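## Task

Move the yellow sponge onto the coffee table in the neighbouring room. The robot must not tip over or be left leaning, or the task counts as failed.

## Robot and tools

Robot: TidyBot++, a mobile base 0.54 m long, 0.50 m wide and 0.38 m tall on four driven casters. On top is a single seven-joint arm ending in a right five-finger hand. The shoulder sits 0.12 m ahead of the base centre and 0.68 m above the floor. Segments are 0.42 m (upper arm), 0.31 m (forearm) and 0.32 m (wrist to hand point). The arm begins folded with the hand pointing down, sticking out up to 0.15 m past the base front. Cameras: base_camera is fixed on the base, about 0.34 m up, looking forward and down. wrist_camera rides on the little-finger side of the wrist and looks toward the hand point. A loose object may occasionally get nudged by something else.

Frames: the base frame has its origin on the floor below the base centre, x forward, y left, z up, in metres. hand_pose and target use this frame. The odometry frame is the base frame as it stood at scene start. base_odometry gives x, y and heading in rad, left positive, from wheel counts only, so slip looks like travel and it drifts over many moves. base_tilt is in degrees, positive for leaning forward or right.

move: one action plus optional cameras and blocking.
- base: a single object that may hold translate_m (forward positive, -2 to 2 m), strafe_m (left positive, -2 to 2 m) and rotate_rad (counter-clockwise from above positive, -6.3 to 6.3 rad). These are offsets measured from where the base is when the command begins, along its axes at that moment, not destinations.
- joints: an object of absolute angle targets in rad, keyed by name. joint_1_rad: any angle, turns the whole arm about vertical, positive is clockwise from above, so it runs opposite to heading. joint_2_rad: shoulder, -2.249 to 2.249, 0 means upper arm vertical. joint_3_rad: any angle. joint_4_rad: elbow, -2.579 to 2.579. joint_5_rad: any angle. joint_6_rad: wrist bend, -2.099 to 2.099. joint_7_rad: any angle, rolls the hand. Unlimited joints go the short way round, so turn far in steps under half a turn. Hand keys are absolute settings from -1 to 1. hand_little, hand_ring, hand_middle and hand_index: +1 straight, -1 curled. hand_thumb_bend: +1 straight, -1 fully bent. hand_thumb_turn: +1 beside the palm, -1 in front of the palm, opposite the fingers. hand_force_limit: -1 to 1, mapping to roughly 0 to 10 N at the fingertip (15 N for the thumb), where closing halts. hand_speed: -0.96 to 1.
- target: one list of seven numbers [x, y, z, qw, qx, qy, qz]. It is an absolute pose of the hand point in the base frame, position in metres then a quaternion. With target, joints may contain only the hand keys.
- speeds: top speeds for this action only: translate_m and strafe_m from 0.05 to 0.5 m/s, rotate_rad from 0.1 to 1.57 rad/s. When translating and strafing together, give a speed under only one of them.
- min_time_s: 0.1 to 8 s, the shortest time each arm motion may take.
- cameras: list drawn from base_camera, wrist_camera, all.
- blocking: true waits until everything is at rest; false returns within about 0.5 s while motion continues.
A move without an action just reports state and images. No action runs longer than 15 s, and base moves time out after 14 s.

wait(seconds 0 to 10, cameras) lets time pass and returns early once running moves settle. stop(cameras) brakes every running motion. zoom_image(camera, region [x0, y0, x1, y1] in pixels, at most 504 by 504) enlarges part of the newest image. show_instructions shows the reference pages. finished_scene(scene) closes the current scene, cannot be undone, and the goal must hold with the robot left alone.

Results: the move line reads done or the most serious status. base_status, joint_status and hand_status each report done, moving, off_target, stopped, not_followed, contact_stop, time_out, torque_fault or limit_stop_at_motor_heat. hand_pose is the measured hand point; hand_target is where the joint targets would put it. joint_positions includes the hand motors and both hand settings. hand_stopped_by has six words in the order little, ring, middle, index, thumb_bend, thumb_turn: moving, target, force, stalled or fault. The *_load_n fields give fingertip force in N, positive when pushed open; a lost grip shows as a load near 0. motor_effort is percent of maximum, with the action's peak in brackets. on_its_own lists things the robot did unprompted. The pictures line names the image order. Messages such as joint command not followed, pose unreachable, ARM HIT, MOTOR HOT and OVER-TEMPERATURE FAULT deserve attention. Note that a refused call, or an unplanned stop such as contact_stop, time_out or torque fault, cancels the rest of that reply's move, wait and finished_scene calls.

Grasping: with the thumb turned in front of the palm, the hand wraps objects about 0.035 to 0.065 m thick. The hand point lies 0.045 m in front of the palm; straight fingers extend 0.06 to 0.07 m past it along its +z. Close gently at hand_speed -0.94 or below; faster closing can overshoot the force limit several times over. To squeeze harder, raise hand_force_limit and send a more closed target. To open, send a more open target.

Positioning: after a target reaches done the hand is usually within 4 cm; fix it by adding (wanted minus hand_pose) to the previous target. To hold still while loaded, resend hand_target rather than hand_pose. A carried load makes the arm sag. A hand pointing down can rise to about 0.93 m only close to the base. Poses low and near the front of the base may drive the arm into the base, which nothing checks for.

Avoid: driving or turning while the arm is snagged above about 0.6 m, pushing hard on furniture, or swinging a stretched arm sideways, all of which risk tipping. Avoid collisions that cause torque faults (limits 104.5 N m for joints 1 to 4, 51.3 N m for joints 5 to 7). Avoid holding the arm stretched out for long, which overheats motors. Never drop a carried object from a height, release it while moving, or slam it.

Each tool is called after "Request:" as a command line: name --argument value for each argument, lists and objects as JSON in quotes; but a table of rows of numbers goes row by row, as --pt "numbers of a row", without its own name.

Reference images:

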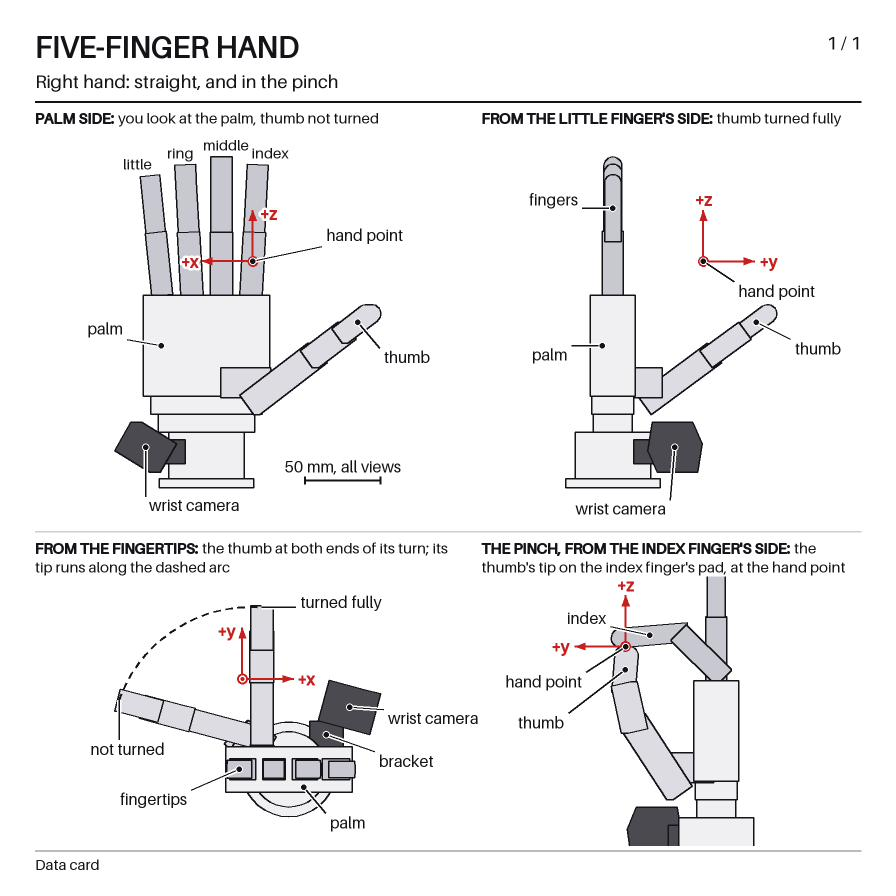

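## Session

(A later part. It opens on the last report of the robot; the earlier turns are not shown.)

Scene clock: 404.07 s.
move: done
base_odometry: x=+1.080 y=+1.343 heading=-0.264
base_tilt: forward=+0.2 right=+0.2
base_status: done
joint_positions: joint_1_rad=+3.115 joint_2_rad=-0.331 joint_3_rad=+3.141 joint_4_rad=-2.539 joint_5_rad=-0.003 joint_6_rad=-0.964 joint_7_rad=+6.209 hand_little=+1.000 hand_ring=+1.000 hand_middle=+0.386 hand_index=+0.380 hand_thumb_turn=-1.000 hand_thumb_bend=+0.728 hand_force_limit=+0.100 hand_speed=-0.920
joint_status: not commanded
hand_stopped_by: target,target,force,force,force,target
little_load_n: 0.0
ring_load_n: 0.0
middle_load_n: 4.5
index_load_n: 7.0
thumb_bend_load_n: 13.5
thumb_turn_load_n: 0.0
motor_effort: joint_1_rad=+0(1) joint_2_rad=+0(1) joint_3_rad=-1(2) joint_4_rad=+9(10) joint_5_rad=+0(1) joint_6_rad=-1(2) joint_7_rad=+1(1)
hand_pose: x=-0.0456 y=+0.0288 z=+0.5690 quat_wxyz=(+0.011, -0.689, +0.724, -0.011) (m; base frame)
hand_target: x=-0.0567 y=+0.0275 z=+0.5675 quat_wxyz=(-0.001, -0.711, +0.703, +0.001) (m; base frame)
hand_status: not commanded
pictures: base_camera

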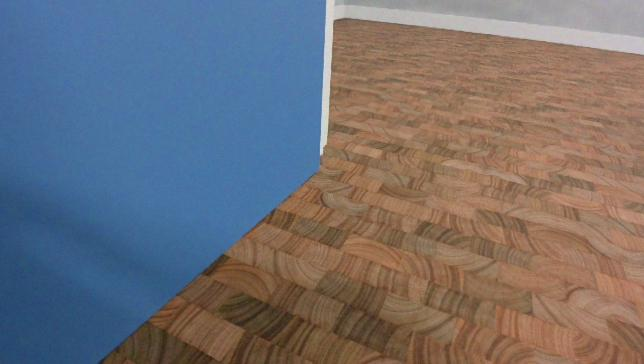

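Request:
move --base '{"translate_m": -0.049, "strafe_m": -0.11}' --speeds '{"strafe_m": 0.2}'

Request:
move --base '{"rotate_rad": -0.419}' --cameras '["base_camera"]'

Scene clock: 420.90 s.
move: done
base_odometry: x=+1.004 y=+1.250 heading=-0.265
base_tilt: forward=+0.2 right=+0.1
base_status: done
joint_positions: joint_1_rad=+3.115 joint_2_rad=-0.331 joint_3_rad=+3.141 joint_4_rad=-2.539 joint_5_rad=-0.003 joint_6_rad=-0.964 joint_7_rad=+6.209 hand_little=+1.000 hand_ring=+1.000 hand_middle=+0.386 hand_index=+0.380 hand_thumb_turn=-1.000 hand_thumb_bend=+0.728 hand_force_limit=+0.100 hand_speed=-0.920
joint_status: not commanded
hand_stopped_by: target,target,force,force,force,target
little_load_n: 0.0
ring_load_n: 0.0
middle_load_n: 4.0
index_load_n: 6.5
thumb_bend_load_n: 13.5
thumb_turn_load_n: 0.0
motor_effort: joint_1_rad=+0(1) joint_2_rad=+1(2) joint_3_rad=-1(2) joint_4_rad=+10(11) joint_5_rad=+0(1) joint_6_rad=+1(2) joint_7_rad=+1(1)
hand_pose: x=-0.0455 y=+0.0288 z=+0.5689 quat_wxyz=(+0.011, -0.689, +0.724, -0.011) (m; base frame)
hand_target: x=-0.0567 y=+0.0275 z=+0.5675 quat_wxyz=(-0.001, -0.711, +0.703, +0.001) (m; base frame)
hand_status: not commanded
pictures: none

Scene clock: 422.23 s.
move: done
base_odometry: x=+1.004 y=+1.250 heading=-0.683
base_tilt: forward=+0.2 right=+0.1
base_status: done
joint_positions: joint_1_rad=+3.115 joint_2_rad=-0.331 joint_3_rad=+3.141 joint_4_rad=-2.539 joint_5_rad=-0.003 joint_6_rad=-0.964 joint_7_rad=+6.209 hand_little=+1.000 hand_ring=+1.000 hand_middle=+0.386 hand_index=+0.380 hand_thumb_turn=-1.000 hand_thumb_bend=+0.728 hand_force_limit=+0.100 hand_speed=-0.920
joint_status: not commanded
hand_stopped_by: target,target,force,force,force,target
little_load_n: 0.0
ring_load_n: 0.0
middle_load_n: 4.5
index_load_n: 6.5
thumb_bend_load_n: 13.5
thumb_turn_load_n: 0.0
motor_effort: joint_1_rad=-1(1) joint_2_rad=+0(1) joint_3_rad=-1(2) joint_4_rad=+10(10) joint_5_rad=+0(0) joint_6_rad=+1(2) joint_7_rad=+1(1)
hand_pose: x=-0.0455 y=+0.0289 z=+0.5689 quat_wxyz=(+0.011, -0.689, +0.724, -0.011) (m; base frame)
hand_target: x=-0.0567 y=+0.0275 z=+0.5675 quat_wxyz=(-0.001, -0.711, +0.703, +0.001) (m; base frame)
hand_status: not commanded
pictures: base_camera

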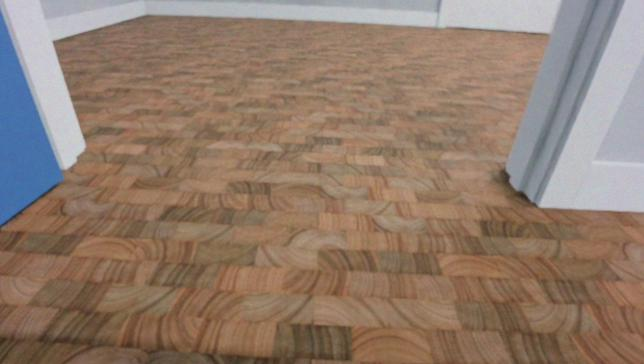

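Request:
move --base '{"translate_m": 0.3, "strafe_m": 0.045}'

Request:
move --base '{"translate_m": 1.15}'

Request:
move --base '{"rotate_rad": -1.2}' --cameras '["base_camera"]'

Scene clock: 434.53 s.
move: done
base_odometry: x=+1.265 y=+1.095 heading=-0.684
base_tilt: forward=+0.2 right=+0.1
base_status: done
joint_positions: joint_1_rad=+3.115 joint_2_rad=-0.332 joint_3_rad=+3.141 joint_4_rad=-2.543 joint_5_rad=-0.003 joint_6_rad=-0.964 joint_7_rad=+6.209 hand_little=+1.000 hand_ring=+1.000 hand_middle=+0.386 hand_index=+0.380 hand_thumb_turn=-1.000 hand_thumb_bend=+0.728 hand_force_limit=+0.100 hand_speed=-0.920
joint_status: not commanded
hand_stopped_by: target,target,force,force,force,target
little_load_n: 0.0
ring_load_n: 0.0
middle_load_n: 4.5
index_load_n: 7.0
thumb_bend_load_n: 13.5
thumb_turn_load_n: -0.5
motor_effort: joint_1_rad=-1(1) joint_2_rad=+0(3) joint_3_rad=-1(2) joint_4_rad=+9(11) joint_5_rad=+0(1) joint_6_rad=+1(2) joint_7_rad=+1(1)
hand_pose: x=-0.0437 y=+0.0289 z=+0.5678 quat_wxyz=(+0.012, -0.689, +0.724, -0.012) (m; base frame)
hand_target: x=-0.0567 y=+0.0275 z=+0.5675 quat_wxyz=(-0.001, -0.711, +0.703, +0.001) (m; base frame)
hand_status: not commanded
pictures: none

Scene clock: 437.70 s.
move: done
base_odometry: x=+2.156 y=+0.369 heading=-0.683
base_tilt: forward=+0.2 right=+0.2
base_status: done
joint_positions: joint_1_rad=+3.115 joint_2_rad=-0.329 joint_3_rad=+3.141 joint_4_rad=-2.544 joint_5_rad=-0.003 joint_6_rad=-0.962 joint_7_rad=+6.209 hand_little=+1.000 hand_ring=+1.000 hand_middle=+0.386 hand_index=+0.380 hand_thumb_turn=-1.000 hand_thumb_bend=+0.728 hand_force_limit=+0.100 hand_speed=-0.920
joint_status: not commanded
hand_stopped_by: target,target,force,force,force,target
little_load_n: 0.0
ring_load_n: 0.0
middle_load_n: 4.5
index_load_n: 7.0
thumb_bend_load_n: 13.5
thumb_turn_load_n: 0.0
motor_effort: joint_1_rad=-1(1) joint_2_rad=+0(2) joint_3_rad=-1(1) joint_4_rad=+9(11) joint_5_rad=+0(1) joint_6_rad=+1(2) joint_7_rad=+1(1)
hand_pose: x=-0.0434 y=+0.0289 z=+0.5673 quat_wxyz=(+0.013, -0.689, +0.724, -0.013) (m; base frame)
hand_target: x=-0.0567 y=+0.0275 z=+0.5675 quat_wxyz=(-0.001, -0.711, +0.703, +0.001) (m; base frame)
hand_status: not commanded
pictures: none

Scene clock: 439.73 s.
move: done
base_odometry: x=+2.156 y=+0.369 heading=-1.883
base_tilt: forward=+0.2 right=+0.1
base_status: done
joint_positions: joint_1_rad=+3.115 joint_2_rad=-0.329 joint_3_rad=+3.141 joint_4_rad=-2.544 joint_5_rad=-0.003 joint_6_rad=-0.962 joint_7_rad=+6.209 hand_little=+1.000 hand_ring=+1.000 hand_middle=+0.386 hand_index=+0.380 hand_thumb_turn=-1.000 hand_thumb_bend=+0.728 hand_force_limit=+0.100 hand_speed=-0.920
joint_status: not commanded
hand_stopped_by: target,target,force,force,force,target
little_load_n: 0.0
ring_load_n: 0.0
middle_load_n: 4.0
index_load_n: 7.0
thumb_bend_load_n: 13.5
thumb_turn_load_n: 0.0
motor_effort: joint_1_rad=+0(1) joint_2_rad=+0(1) joint_3_rad=-1(2) joint_4_rad=+10(10) joint_5_rad=+0(1) joint_6_rad=+1(2) joint_7_rad=+1(1)
hand_pose: x=-0.0434 y=+0.0289 z=+0.5673 quat_wxyz=(+0.013, -0.689, +0.724, -0.013) (m; base frame)
hand_target: x=-0.0567 y=+0.0275 z=+0.5675 quat_wxyz=(-0.001, -0.711, +0.703, +0.001) (m; base frame)
hand_status: not commanded
pictures: base_camera

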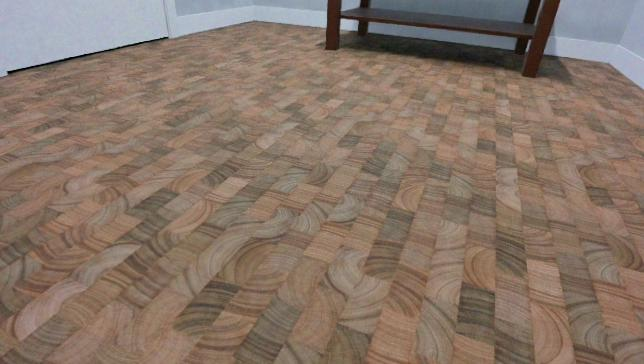

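Request:
move --base '{"rotate_rad": -0.373}'

Request:
move --base '{"translate_m": 1.1, "strafe_m": 0.29}' --joints '{"joint_1_rad": 0}' --min_time_s 3 --cameras '["base_camera"]'

Request:
move --joints '{"joint_1_rad": 0, "joint_2_rad": 0.05, "joint_3_rad": 3.142, "joint_4_rad": -2.25, "joint_5_rad": 0, "joint_6_rad": -0.4, "joint_7_rad": -1.6}' --min_time_s 2

Request:
move --joints '{"joint_1_rad": 0, "joint_2_rad": 0.43, "joint_3_rad": 3.142, "joint_4_rad": -2.02, "joint_5_rad": 0, "joint_6_rad": 0.18, "joint_7_rad": 3.065}' --min_time_s 3 --cameras '["all"]'

Scene clock: 468.03 s.
move: done
base_odometry: x=+2.156 y=+0.369 heading=-2.256
base_tilt: forward=+0.2 right=+0.1
base_status: done
joint_positions: joint_1_rad=+3.115 joint_2_rad=-0.329 joint_3_rad=+3.141 joint_4_rad=-2.544 joint_5_rad=-0.003 joint_6_rad=-0.962 joint_7_rad=+6.209 hand_little=+1.000 hand_ring=+1.000 hand_middle=+0.386 hand_index=+0.380 hand_thumb_turn=-1.000 hand_thumb_bend=+0.728 hand_force_limit=+0.100 hand_speed=-0.920
joint_status: not commanded
hand_stopped_by: target,target,force,force,force,target
little_load_n: 0.0
ring_load_n: 0.0
middle_load_n: 4.5
index_load_n: 7.0
thumb_bend_load_n: 13.5
thumb_turn_load_n: 0.0
motor_effort: joint_1_rad=+0(1) joint_2_rad=+0(1) joint_3_rad=-1(1) joint_4_rad=+10(10) joint_5_rad=+0(1) joint_6_rad=+1(1) joint_7_rad=+0(1)
hand_pose: x=-0.0434 y=+0.0289 z=+0.5673 quat_wxyz=(+0.013, -0.689, +0.724, -0.013) (m; base frame)
hand_target: x=-0.0567 y=+0.0275 z=+0.5675 quat_wxyz=(-0.001, -0.711, +0.703, +0.001) (m; base frame)
hand_status: not commanded
pictures: none

Scene clock: 471.97 s.
move: done
base_odometry: x=+1.685 y=-0.667 heading=-2.256
base_tilt: forward=+0.2 right=+0.1
base_status: done
joint_positions: joint_1_rad=+0.018 joint_2_rad=-0.328 joint_3_rad=+3.141 joint_4_rad=-2.544 joint_5_rad=-0.003 joint_6_rad=-0.962 joint_7_rad=+6.209 hand_little=+1.000 hand_ring=+1.000 hand_middle=+0.386 hand_index=+0.380 hand_thumb_turn=-1.000 hand_thumb_bend=+0.728 hand_force_limit=+0.100 hand_speed=-0.920
joint_status: all done
hand_stopped_by: target,target,force,force,force,target
little_load_n: 0.0
ring_load_n: 0.0
middle_load_n: 4.5
index_load_n: 7.0
thumb_bend_load_n: 13.5
thumb_turn_load_n: 0.0
motor_effort: joint_1_rad=+0(1) joint_2_rad=+0(2) joint_3_rad=-1(2) joint_4_rad=+9(10) joint_5_rad=+0(1) joint_6_rad=+2(2) joint_7_rad=+1(1)
hand_pose: x=+0.2799 y=-0.0362 z=+0.5671 quat_wxyz=(+0.013, -0.739, -0.673, +0.013) (m; base frame)
hand_target: x=+0.2944 y=-0.0295 z=+0.5675 quat_wxyz=(-0.001, -0.707, -0.707, -0.001) (m; base frame)
hand_status: not commanded
pictures: base_camera

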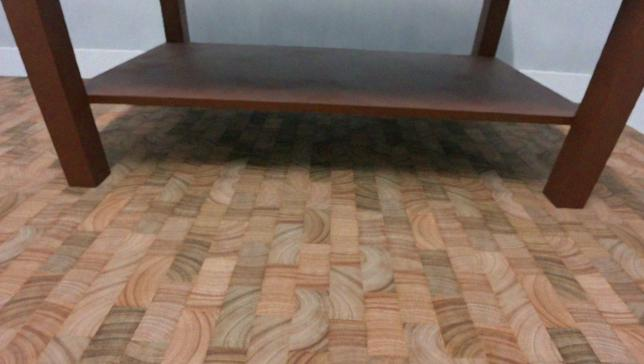

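Scene clock: 474.63 s.
move: done
base_odometry: x=+1.685 y=-0.667 heading=-2.256
base_tilt: forward=+0.2 right=+0.1
base_status: not commanded
joint_positions: joint_1_rad=+0.018 joint_2_rad=+0.037 joint_3_rad=+3.141 joint_4_rad=-2.264 joint_5_rad=-0.003 joint_6_rad=-0.461 joint_7_rad=+4.759 hand_little=+1.000 hand_ring=+1.000 hand_middle=+0.386 hand_index=+0.380 hand_thumb_turn=-1.000 hand_thumb_bend=+0.728 hand_force_limit=+0.100 hand_speed=-0.920
joint_status: all done
hand_stopped_by: target,target,force,force,force,target
little_load_n: 0.5
ring_load_n: 0.0
middle_load_n: 4.5
index_load_n: 7.0
thumb_bend_load_n: 13.5
thumb_turn_load_n: 0.0
motor_effort: joint_1_rad=+0(1) joint_2_rad=-11(12) joint_3_rad=-1(2) joint_4_rad=+10(11) joint_5_rad=+0(2) joint_6_rad=+3(4) joint_7_rad=+0(2)
hand_pose: x=+0.4611 y=-0.0658 z=+0.5831 quat_wxyz=(-0.005, -0.982, -0.013, -0.189) (m; base frame)
hand_target: x=+0.4826 y=-0.0581 z=+0.5875 quat_wxyz=(+0.003, -0.976, +0.014, -0.219) (m; base frame)
hand_status: not commanded
pictures: none

Scene clock: 478.30 s.
move: done
base_odometry: x=+1.685 y=-0.667 heading=-2.256
base_tilt: forward=+0.2 right=+0.1
base_status: not commanded
joint_positions: joint_1_rad=+0.018 joint_2_rad=+0.409 joint_3_rad=+3.141 joint_4_rad=-2.037 joint_5_rad=-0.003 joint_6_rad=+0.112 joint_7_rad=+3.141 hand_little=+1.000 hand_ring=+1.000 hand_middle=+0.386 hand_index=+0.380 hand_thumb_turn=-1.000 hand_thumb_bend=+0.728 hand_force_limit=+0.100 hand_speed=-0.920
joint_status: all done
hand_stopped_by: target,target,force,force,force,target
little_load_n: 0.0
ring_load_n: 0.0
middle_load_n: 4.5
index_load_n: 7.0
thumb_bend_load_n: 13.5
thumb_turn_load_n: 0.0
motor_effort: joint_1_rad=+0(1) joint_2_rad=-22(22) joint_3_rad=-2(2) joint_4_rad=+10(12) joint_5_rad=+0(1) joint_6_rad=+6(7) joint_7_rad=+0(2)
hand_pose: x=+0.6797 y=+0.0223 z=+0.5608 quat_wxyz=(+0.276, -0.643, +0.657, -0.280) (m; base frame)
hand_target: x=+0.7043 y=+0.0364 z=+0.5707 quat_wxyz=(+0.310, -0.616, +0.665, -0.287) (m; base frame)
hand_status: not commanded
pictures: base_camera, wrist_camera
camera_calibration:
wrist_camera: T_world_to_cam=[[-0.702172, -0.251911, -0.665955, 0.849985], [-0.515039, 0.825515, 0.23078, 0.198223], [0.49162, 0.50504, -0.709397, 0.169696], [0, 0, 0, 1]] pos_world=[0.615502, -0.035219, 0.640687]

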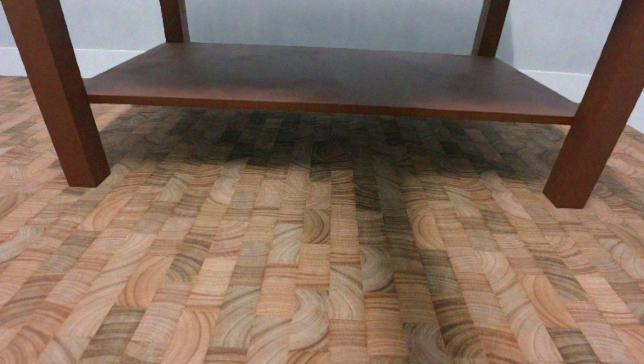

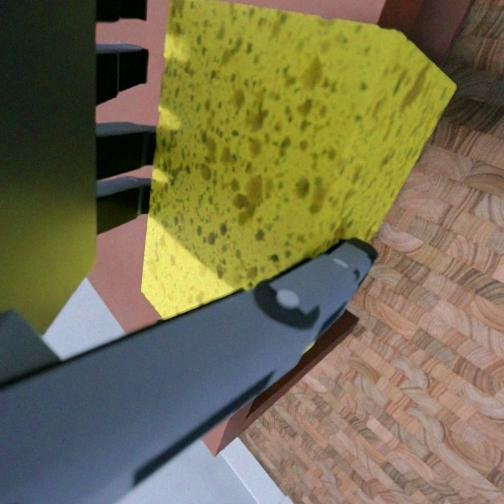

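Request:
move --base '{"translate_m": 0.34}' --speeds '{"translate_m": 0.2}' --cameras '["wrist_camera"]'

Scene clock: 489.57 s.
move: done
base_odometry: x=+1.470 y=-0.930 heading=-2.256
base_tilt: forward=+0.2 right=+0.1
base_status: done
joint_positions: joint_1_rad=+0.017 joint_2_rad=+0.414 joint_3_rad=+3.141 joint_4_rad=-2.031 joint_5_rad=-0.003 joint_6_rad=+0.117 joint_7_rad=+3.140 hand_little=+1.000 hand_ring=+1.000 hand_middle=+0.386 hand_index=+0.380 hand_thumb_turn=-1.000 hand_thumb_bend=+0.728 hand_force_limit=+0.100 hand_speed=-0.920
joint_status: not commanded
hand_stopped_by: target,target,force,force,force,target
little_load_n: 0.0
ring_load_n: 0.0
middle_load_n: 4.0
index_load_n: 7.0
thumb_bend_load_n: 13.5
thumb_turn_load_n: 0.0
motor_effort: joint_1_rad=+0(1) joint_2_rad=-22(24) joint_3_rad=-2(2) joint_4_rad=+11(12) joint_5_rad=+0(1) joint_6_rad=+7(7) joint_7_rad=+0(1)
hand_pose: x=+0.6834 y=+0.0226 z=+0.5610 quat_wxyz=(+0.278, -0.643, +0.656, -0.282) (m; base frame)
hand_target: x=+0.7043 y=+0.0364 z=+0.5707 quat_wxyz=(+0.310, -0.616, +0.665, -0.287) (m; base frame)
hand_status: not commanded
pictures: wrist_camera
camera_calibration:
wrist_camera: T_world_to_cam=[[-0.698691, -0.251615, -0.669717, 0.852556], [-0.516221, 0.825428, 0.228438, 0.20201], [0.495324, 0.50533, -0.706609, 0.163833], [0, 0, 0, 1]] pos_world=[0.618805, -0.0350188, 0.64059]

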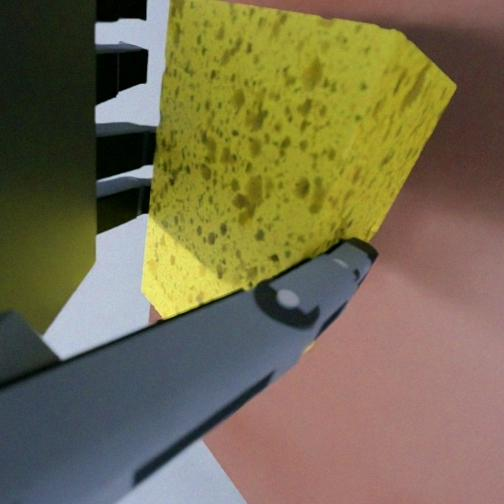

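Request:
move --joints '{"joint_2_rad": 0.572, "joint_4_rad": -2.107, "joint_6_rad": 0.37}' --min_time_s 3 --cameras '["wrist_camera"]'

Scene clock: 503.53 s.
move: done
base_odometry: x=+1.470 y=-0.930 heading=-2.256
base_tilt: forward=+0.3 right=+0.1
base_status: not commanded
joint_positions: joint_1_rad=+0.017 joint_2_rad=+0.547 joint_3_rad=+3.141 joint_4_rad=-2.091 joint_5_rad=-0.003 joint_6_rad=+0.302 joint_7_rad=+3.140 hand_little=+1.000 hand_ring=+1.000 hand_middle=+0.386 hand_index=+0.380 hand_thumb_turn=-1.000 hand_thumb_bend=+0.728 hand_force_limit=+0.100 hand_speed=-0.920
joint_status: all done
hand_stopped_by: target,target,force,force,force,target
little_load_n: 0.0
ring_load_n: 0.0
middle_load_n: 4.5
index_load_n: 7.0
thumb_bend_load_n: 13.5
thumb_turn_load_n: -0.5
motor_effort: joint_1_rad=+0(1) joint_2_rad=-23(24) joint_3_rad=-2(2) joint_4_rad=+9(12) joint_5_rad=+0(1) joint_6_rad=+7(8) joint_7_rad=+1(1)
hand_pose: x=+0.6805 y=+0.0225 z=+0.4991 quat_wxyz=(+0.275, -0.644, +0.657, -0.279) (m; base frame)
hand_target: x=+0.6865 y=+0.0364 z=+0.4949 quat_wxyz=(+0.297, -0.621, +0.671, -0.275) (m; base frame)
hand_status: not commanded
pictures: wrist_camera
camera_calibration:
wrist_camera: T_world_to_cam=[[-0.704547, -0.251556, -0.663576, 0.809918], [-0.513989, 0.825619, 0.232739, 0.211047], [0.489314, 0.505046, -0.710985, 0.127938], [0, 0, 0, 1]] pos_world=[0.6165, -0.035119, 0.579285]

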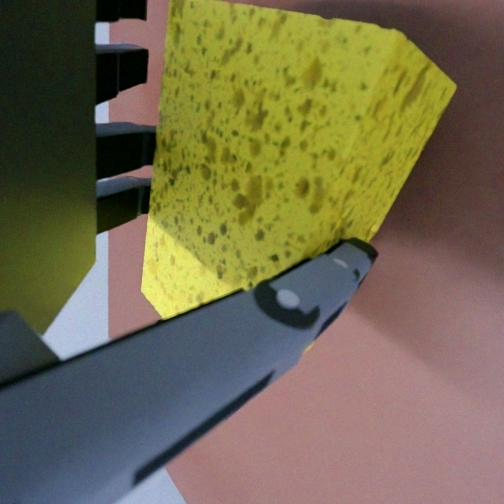

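Request:
move --joints '{"joint_2_rad": 0.59, "joint_4_rad": -2.107, "joint_6_rad": 0.385}' --min_time_s 1

Request:
move --joints '{"joint_2_rad": 0.605, "joint_4_rad": -2.107, "joint_6_rad": 0.40}' --min_time_s 1 --cameras '["wrist_camera"]'

Scene clock: 511.23 s.
move: done
base_odometry: x=+1.470 y=-0.930 heading=-2.256
base_tilt: forward=+0.2 right=+0.1
base_status: not commanded
joint_positions: joint_1_rad=+0.017 joint_2_rad=+0.564 joint_3_rad=+3.141 joint_4_rad=-2.091 joint_5_rad=-0.003 joint_6_rad=+0.317 joint_7_rad=+3.140 hand_little=+1.000 hand_ring=+1.000 hand_middle=+0.386 hand_index=+0.380 hand_thumb_turn=-1.000 hand_thumb_bend=+0.728 hand_force_limit=+0.100 hand_speed=-0.920
joint_status: all done
hand_stopped_by: target,target,force,force,force,target
little_load_n: 0.0
ring_load_n: 0.0
middle_load_n: 4.0
index_load_n: 6.5
thumb_bend_load_n: 13.5
thumb_turn_load_n: 0.0
motor_effort: joint_1_rad=+0(1) joint_2_rad=-23(24) joint_3_rad=-2(2) joint_4_rad=+8(9) joint_5_rad=+0(1) joint_6_rad=+6(7) joint_7_rad=+1(1)
hand_pose: x=+0.6815 y=+0.0225 z=+0.4927 quat_wxyz=(+0.274, -0.644, +0.658, -0.279) (m; base frame)
hand_target: x=+0.6870 y=+0.0364 z=+0.4877 quat_wxyz=(+0.296, -0.622, +0.672, -0.274) (m; base frame)
hand_status: not commanded
pictures: none

Scene clock: 512.53 s.
move: done
base_odometry: x=+1.470 y=-0.930 heading=-2.256
base_tilt: forward=+0.3 right=+0.1
base_status: not commanded
joint_positions: joint_1_rad=+0.017 joint_2_rad=+0.579 joint_3_rad=+3.141 joint_4_rad=-2.091 joint_5_rad=-0.003 joint_6_rad=+0.332 joint_7_rad=+3.140 hand_little=+1.000 hand_ring=+1.000 hand_middle=+0.386 hand_index=+0.380 hand_thumb_turn=-1.000 hand_thumb_bend=+0.728 hand_force_limit=+0.100 hand_speed=-0.920
joint_status: all done
hand_stopped_by: target,target,force,force,force,target
little_load_n: 0.0
ring_load_n: 0.0
middle_load_n: 4.0
index_load_n: 6.5
thumb_bend_load_n: 13.5
thumb_turn_load_n: 0.0
motor_effort: joint_1_rad=+0(1) joint_2_rad=-24(25) joint_3_rad=-2(2) joint_4_rad=+8(9) joint_5_rad=+0(1) joint_6_rad=+7(7) joint_7_rad=+0(1)
hand_pose: x=+0.6827 y=+0.0224 z=+0.4873 quat_wxyz=(+0.275, -0.644, +0.658, -0.279) (m; base frame)
hand_target: x=+0.6879 y=+0.0364 z=+0.4821 quat_wxyz=(+0.296, -0.622, +0.672, -0.274) (m; base frame)
hand_status: not commanded
pictures: wrist_camera
camera_calibration:
wrist_camera: T_world_to_cam=[[-0.705174, -0.251554, -0.662911, 0.803784], [-0.513707, 0.825683, 0.233136, 0.214554], [0.488708, 0.504943, -0.711475, 0.119143], [0, 0, 0, 1]] pos_world=[0.618799, -0.0351191, 0.567584]

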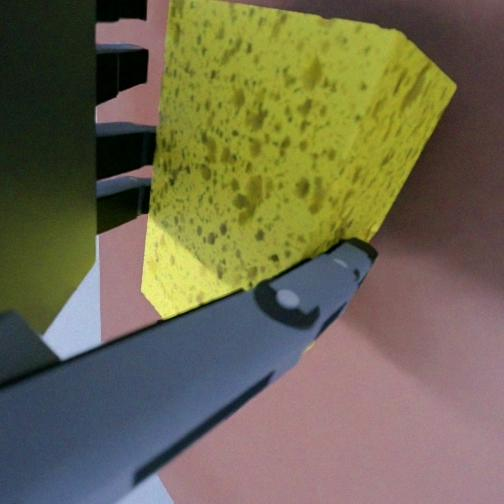

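Request:
move --joints '{"joint_2_rad": 0.62, "joint_4_rad": -2.107, "joint_6_rad": 0.415}' --min_time_s 1

Request:
move --joints '{"joint_2_rad": 0.635, "joint_4_rad": -2.107, "joint_6_rad": 0.43}' --min_time_s 1 --cameras '["wrist_camera"]'

Scene clock: 522.70 s.
move: done
base_odometry: x=+1.470 y=-0.930 heading=-2.256
base_tilt: forward=+0.3 right=+0.1
base_status: not commanded
joint_positions: joint_1_rad=+0.017 joint_2_rad=+0.593 joint_3_rad=+3.141 joint_4_rad=-2.091 joint_5_rad=-0.003 joint_6_rad=+0.347 joint_7_rad=+3.140 hand_little=+1.000 hand_ring=+1.000 hand_middle=+0.386 hand_index=+0.380 hand_thumb_turn=-1.000 hand_thumb_bend=+0.728 hand_force_limit=+0.100 hand_speed=-0.920
joint_status: all done
hand_stopped_by: target,target,force,force,force,target
little_load_n: 0.0
ring_load_n: -0.5
middle_load_n: 4.0
index_load_n: 7.0
thumb_bend_load_n: 13.5
thumb_turn_load_n: 0.0
motor_effort: joint_1_rad=+0(1) joint_2_rad=-24(25) joint_3_rad=-2(2) joint_4_rad=+8(9) joint_5_rad=+0(1) joint_6_rad=+6(8) joint_7_rad=+0(1)
hand_pose: x=+0.6837 y=+0.0224 z=+0.4818 quat_wxyz=(+0.275, -0.644, +0.658, -0.279) (m; base frame)
hand_target: x=+0.6888 y=+0.0364 z=+0.4765 quat_wxyz=(+0.296, -0.622, +0.672, -0.274) (m; base frame)
hand_status: not commanded
pictures: none

Scene clock: 524.00 s.
move: done
base_odometry: x=+1.470 y=-0.930 heading=-2.256
base_tilt: forward=+0.2 right=+0.1
base_status: not commanded
joint_positions: joint_1_rad=+0.017 joint_2_rad=+0.600 joint_3_rad=+3.141 joint_4_rad=-2.091 joint_5_rad=-0.003 joint_6_rad=+0.364 joint_7_rad=+3.140 hand_little=+1.000 hand_ring=+1.000 hand_middle=+0.386 hand_index=+0.380 hand_thumb_turn=-1.000 hand_thumb_bend=+0.728 hand_force_limit=+0.100 hand_speed=-0.920
joint_status: all done
hand_stopped_by: target,target,force,force,force,target
little_load_n: 0.0
ring_load_n: 0.0
middle_load_n: 3.5
index_load_n: 6.5
thumb_bend_load_n: 13.5
thumb_turn_load_n: 0.0
motor_effort: joint_1_rad=-1(1) joint_2_rad=-23(24) joint_3_rad=-2(2) joint_4_rad=+8(9) joint_5_rad=+0(1) joint_6_rad=+6(7) joint_7_rad=+1(1)
hand_pose: x=+0.6869 y=+0.0224 z=+0.4812 quat_wxyz=(+0.278, -0.642, +0.656, -0.282) (m; base frame)
hand_target: x=+0.6896 y=+0.0364 z=+0.4710 quat_wxyz=(+0.296, -0.622, +0.672, -0.274) (m; base frame)
hand_status: not commanded
pictures: wrist_camera
camera_calibration:
wrist_camera: T_world_to_cam=[[-0.698384, -0.251462, -0.670095, 0.801394], [-0.515942, 0.825767, 0.227844, 0.22228], [0.496048, 0.504853, -0.706442, 0.105353], [0, 0, 0, 1]] pos_world=[0.622104, -0.0352192, 0.560791]

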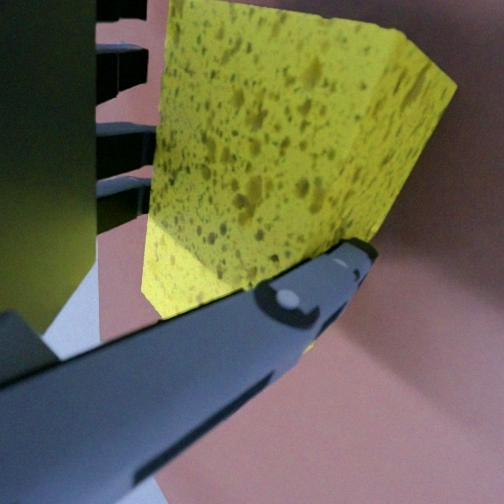

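Request:
move --joints '{"joint_2_rad": 0.645, "joint_6_rad": 0.425}' --min_time_s 1

Request:
move --joints '{"hand_index": 0.8, "hand_middle": 0.8, "hand_thumb_bend": 1.0}' --cameras '["wrist_camera"]'

Scene clock: 534.37 s.
move: done
base_odometry: x=+1.470 y=-0.930 heading=-2.256
base_tilt: forward=+0.2 right=+0.1
base_status: not commanded
joint_positions: joint_1_rad=+0.017 joint_2_rad=+0.601 joint_3_rad=+3.141 joint_4_rad=-2.091 joint_5_rad=-0.003 joint_6_rad=+0.365 joint_7_rad=+3.140 hand_little=+1.000 hand_ring=+1.000 hand_middle=+0.386 hand_index=+0.380 hand_thumb_turn=-1.000 hand_thumb_bend=+0.728 hand_force_limit=+0.100 hand_speed=-0.920
joint_status: all done
hand_stopped_by: target,target,force,force,force,target
little_load_n: 0.0
ring_load_n: 0.0
middle_load_n: 3.5
index_load_n: 6.0
thumb_bend_load_n: 13.5
thumb_turn_load_n: -0.5
motor_effort: joint_1_rad=-1(1) joint_2_rad=-21(24) joint_3_rad=-2(2) joint_4_rad=+7(8) joint_5_rad=+0(1) joint_6_rad=+5(7) joint_7_rad=+0(1)
hand_pose: x=+0.6869 y=+0.0224 z=+0.4810 quat_wxyz=(+0.278, -0.642, +0.656, -0.282) (m; base frame)
hand_target: x=+0.6861 y=+0.0364 z=+0.4643 quat_wxyz=(+0.291, -0.624, +0.674, -0.269) (m; base frame)
hand_status: not commanded
pictures: none

Scene clock: 537.23 s.
move: done
base_odometry: x=+1.470 y=-0.930 heading=-2.256
base_tilt: forward=+0.2 right=+0.2
base_status: not commanded
joint_positions: joint_1_rad=+0.017 joint_2_rad=+0.617 joint_3_rad=+3.141 joint_4_rad=-2.092 joint_5_rad=-0.003 joint_6_rad=+0.369 joint_7_rad=+3.140 hand_little=+1.000 hand_ring=+1.000 hand_middle=+0.800 hand_index=+0.800 hand_thumb_turn=-1.000 hand_thumb_bend=+1.000 hand_force_limit=+0.100 hand_speed=-0.920
joint_status: all done
hand_stopped_by: target,target,target,target,target,target
little_load_n: 0.0
ring_load_n: 0.0
middle_load_n: 0.0
index_load_n: 0.0
thumb_bend_load_n: 0.0
thumb_turn_load_n: 0.0
motor_effort: joint_1_rad=+0(1) joint_2_rad=-24(25) joint_3_rad=-2(2) joint_4_rad=+7(9) joint_5_rad=+0(1) joint_6_rad=+6(7) joint_7_rad=+0(1)
hand_pose: x=+0.6844 y=+0.0224 z=+0.4724 quat_wxyz=(+0.274, -0.644, +0.658, -0.278) (m; base frame)
hand_target: x=+0.6861 y=+0.0364 z=+0.4643 quat_wxyz=(+0.291, -0.624, +0.674, -0.269) (m; base frame)
hand_status: not commanded
pictures: wrist_camera
camera_calibration:
wrist_camera: T_world_to_cam=[[-0.706833, -0.250712, -0.66146, 0.795501], [-0.512654, 0.825868, 0.234793, 0.217441], [0.487414, 0.50506, -0.71228, 0.108865], [0, 0, 0, 1]] pos_world=[0.620697, -0.0351192, 0.552682]

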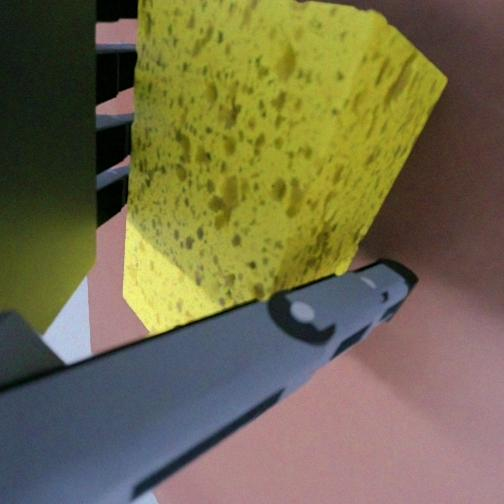

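Request:
move --joints '{"hand_index": 1.0, "hand_middle": 1.0}'

Request:
move --joints '{"joint_2_rad": 0.345, "joint_4_rad": -1.945, "joint_6_rad": -0.08}' --min_time_s 3 --cameras '["wrist_camera"]'

Request:
move --base '{"translate_m": -0.4}' --speeds '{"translate_m": 0.3}' --cameras '["wrist_camera"]'

Scene clock: 554.57 s.
move: done
base_odometry: x=+1.470 y=-0.930 heading=-2.256
base_tilt: forward=+0.2 right=+0.2
base_status: not commanded
joint_positions: joint_1_rad=+0.017 joint_2_rad=+0.617 joint_3_rad=+3.141 joint_4_rad=-2.092 joint_5_rad=-0.003 joint_6_rad=+0.369 joint_7_rad=+3.140 hand_little=+1.000 hand_ring=+1.000 hand_middle=+1.000 hand_index=+1.000 hand_thumb_turn=-1.000 hand_thumb_bend=+1.000 hand_force_limit=+0.100 hand_speed=-0.920
joint_status: all done
hand_stopped_by: target,target,target,target,target,target
little_load_n: 0.0
ring_load_n: 0.0
middle_load_n: -0.5
index_load_n: 0.0
thumb_bend_load_n: 0.0
thumb_turn_load_n: 0.0
motor_effort: joint_1_rad=+0(1) joint_2_rad=-24(25) joint_3_rad=-2(2) joint_4_rad=+7(8) joint_5_rad=+0(1) joint_6_rad=+6(7) joint_7_rad=+0(1)
hand_pose: x=+0.6844 y=+0.0224 z=+0.4724 quat_wxyz=(+0.274, -0.644, +0.658, -0.278) (m; base frame)
hand_target: x=+0.6861 y=+0.0364 z=+0.4643 quat_wxyz=(+0.291, -0.624, +0.674, -0.269) (m; base frame)
hand_status: not commanded
pictures: none

Scene clock: 558.13 s.
move: done
base_odometry: x=+1.470 y=-0.930 heading=-2.256
base_tilt: forward=+0.2 right=+0.1
base_status: not commanded
joint_positions: joint_1_rad=+0.017 joint_2_rad=+0.361 joint_3_rad=+3.141 joint_4_rad=-1.962 joint_5_rad=-0.003 joint_6_rad=-0.024 joint_7_rad=+3.140 hand_little=+1.000 hand_ring=+1.000 hand_middle=+1.000 hand_index=+1.000 hand_thumb_turn=-1.000 hand_thumb_bend=+1.000 hand_force_limit=+0.100 hand_speed=-0.920
joint_status: all done
hand_stopped_by: target,target,target,target,target,target
little_load_n: 0.0
ring_load_n: 0.0
middle_load_n: 0.0
index_load_n: 0.0
thumb_bend_load_n: 0.0
thumb_turn_load_n: 0.0
motor_effort: joint_1_rad=+0(1) joint_2_rad=-21(25) joint_3_rad=-2(2) joint_4_rad=+11(12) joint_5_rad=+0(1) joint_6_rad=+7(8) joint_7_rad=+0(1)
hand_pose: x=+0.6856 y=+0.0228 z=+0.5923 quat_wxyz=(+0.272, -0.645, +0.659, -0.275) (m; base frame)
hand_target: x=+0.6811 y=+0.0365 z=+0.5996 quat_wxyz=(+0.276, -0.629, +0.680, -0.256) (m; base frame)
hand_status: not commanded
pictures: wrist_camera
camera_calibration:
wrist_camera: T_world_to_cam=[[-0.710978, -0.250636, -0.657033, 0.875924], [-0.511691, 0.825293, 0.238882, 0.18653], [0.482372, 0.506037, -0.715013, 0.198631], [0, 0, 0, 1]] pos_world=[0.622395, -0.0349183, 0.672976]

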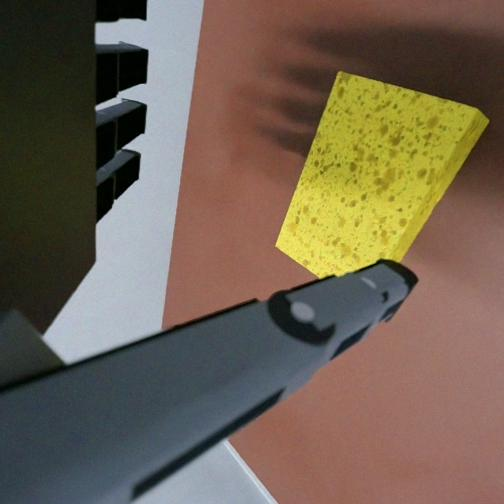

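Scene clock: 560.37 s.
move: done
base_odometry: x=+1.723 y=-0.620 heading=-2.255
base_tilt: forward=+0.2 right=+0.1
base_status: done
joint_positions: joint_1_rad=+0.014 joint_2_rad=+0.352 joint_3_rad=+3.141 joint_4_rad=-1.953 joint_5_rad=-0.003 joint_6_rad=-0.029 joint_7_rad=+3.140 hand_little=+1.000 hand_ring=+1.000 hand_middle=+1.000 hand_index=+1.000 hand_thumb_turn=-1.000 hand_thumb_bend=+1.000 hand_force_limit=+0.100 hand_speed=-0.920
joint_status: not commanded
hand_stopped_by: target,target,target,target,target,target
little_load_n: 0.0
ring_load_n: 0.0
middle_load_n: 0.0
index_load_n: -0.5
thumb_bend_load_n: 0.0
thumb_turn_load_n: 0.0
motor_effort: joint_1_rad=+0(3) joint_2_rad=-21(24) joint_3_rad=-1(3) joint_4_rad=+11(13) joint_5_rad=+0(1) joint_6_rad=+7(8) joint_7_rad=+1(1)
hand_pose: x=+0.6889 y=+0.0245 z=+0.5999 quat_wxyz=(+0.276, -0.644, +0.656, -0.279) (m; base frame)
hand_target: x=+0.6811 y=+0.0365 z=+0.5996 quat_wxyz=(+0.276, -0.629, +0.680, -0.256) (m; base frame)
hand_status: not commanded
pictures: wrist_camera
camera_calibration:
wrist_camera: T_world_to_cam=[[-0.702223, -0.253047, -0.665469, 0.882839], [-0.517161, 0.823702, 0.232508, 0.192617], [0.489313, 0.507428, -0.709289, 0.193245], [0, 0, 0, 1]] pos_world=[0.625007, -0.0333165, 0.679784]

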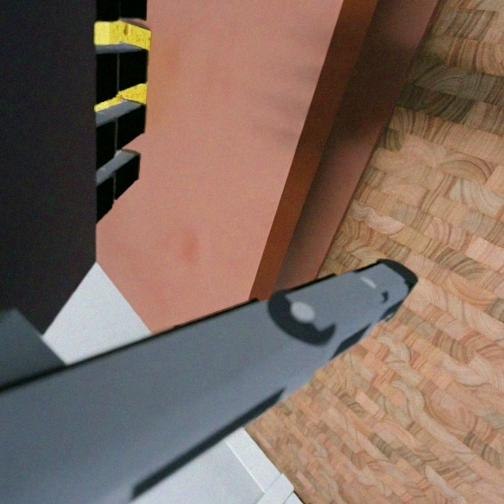

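The sponge is resting flat on the coffee table and the robot has backed clear of it.

Request:
finished_scene --scene 2

The scene is finished: the task was done.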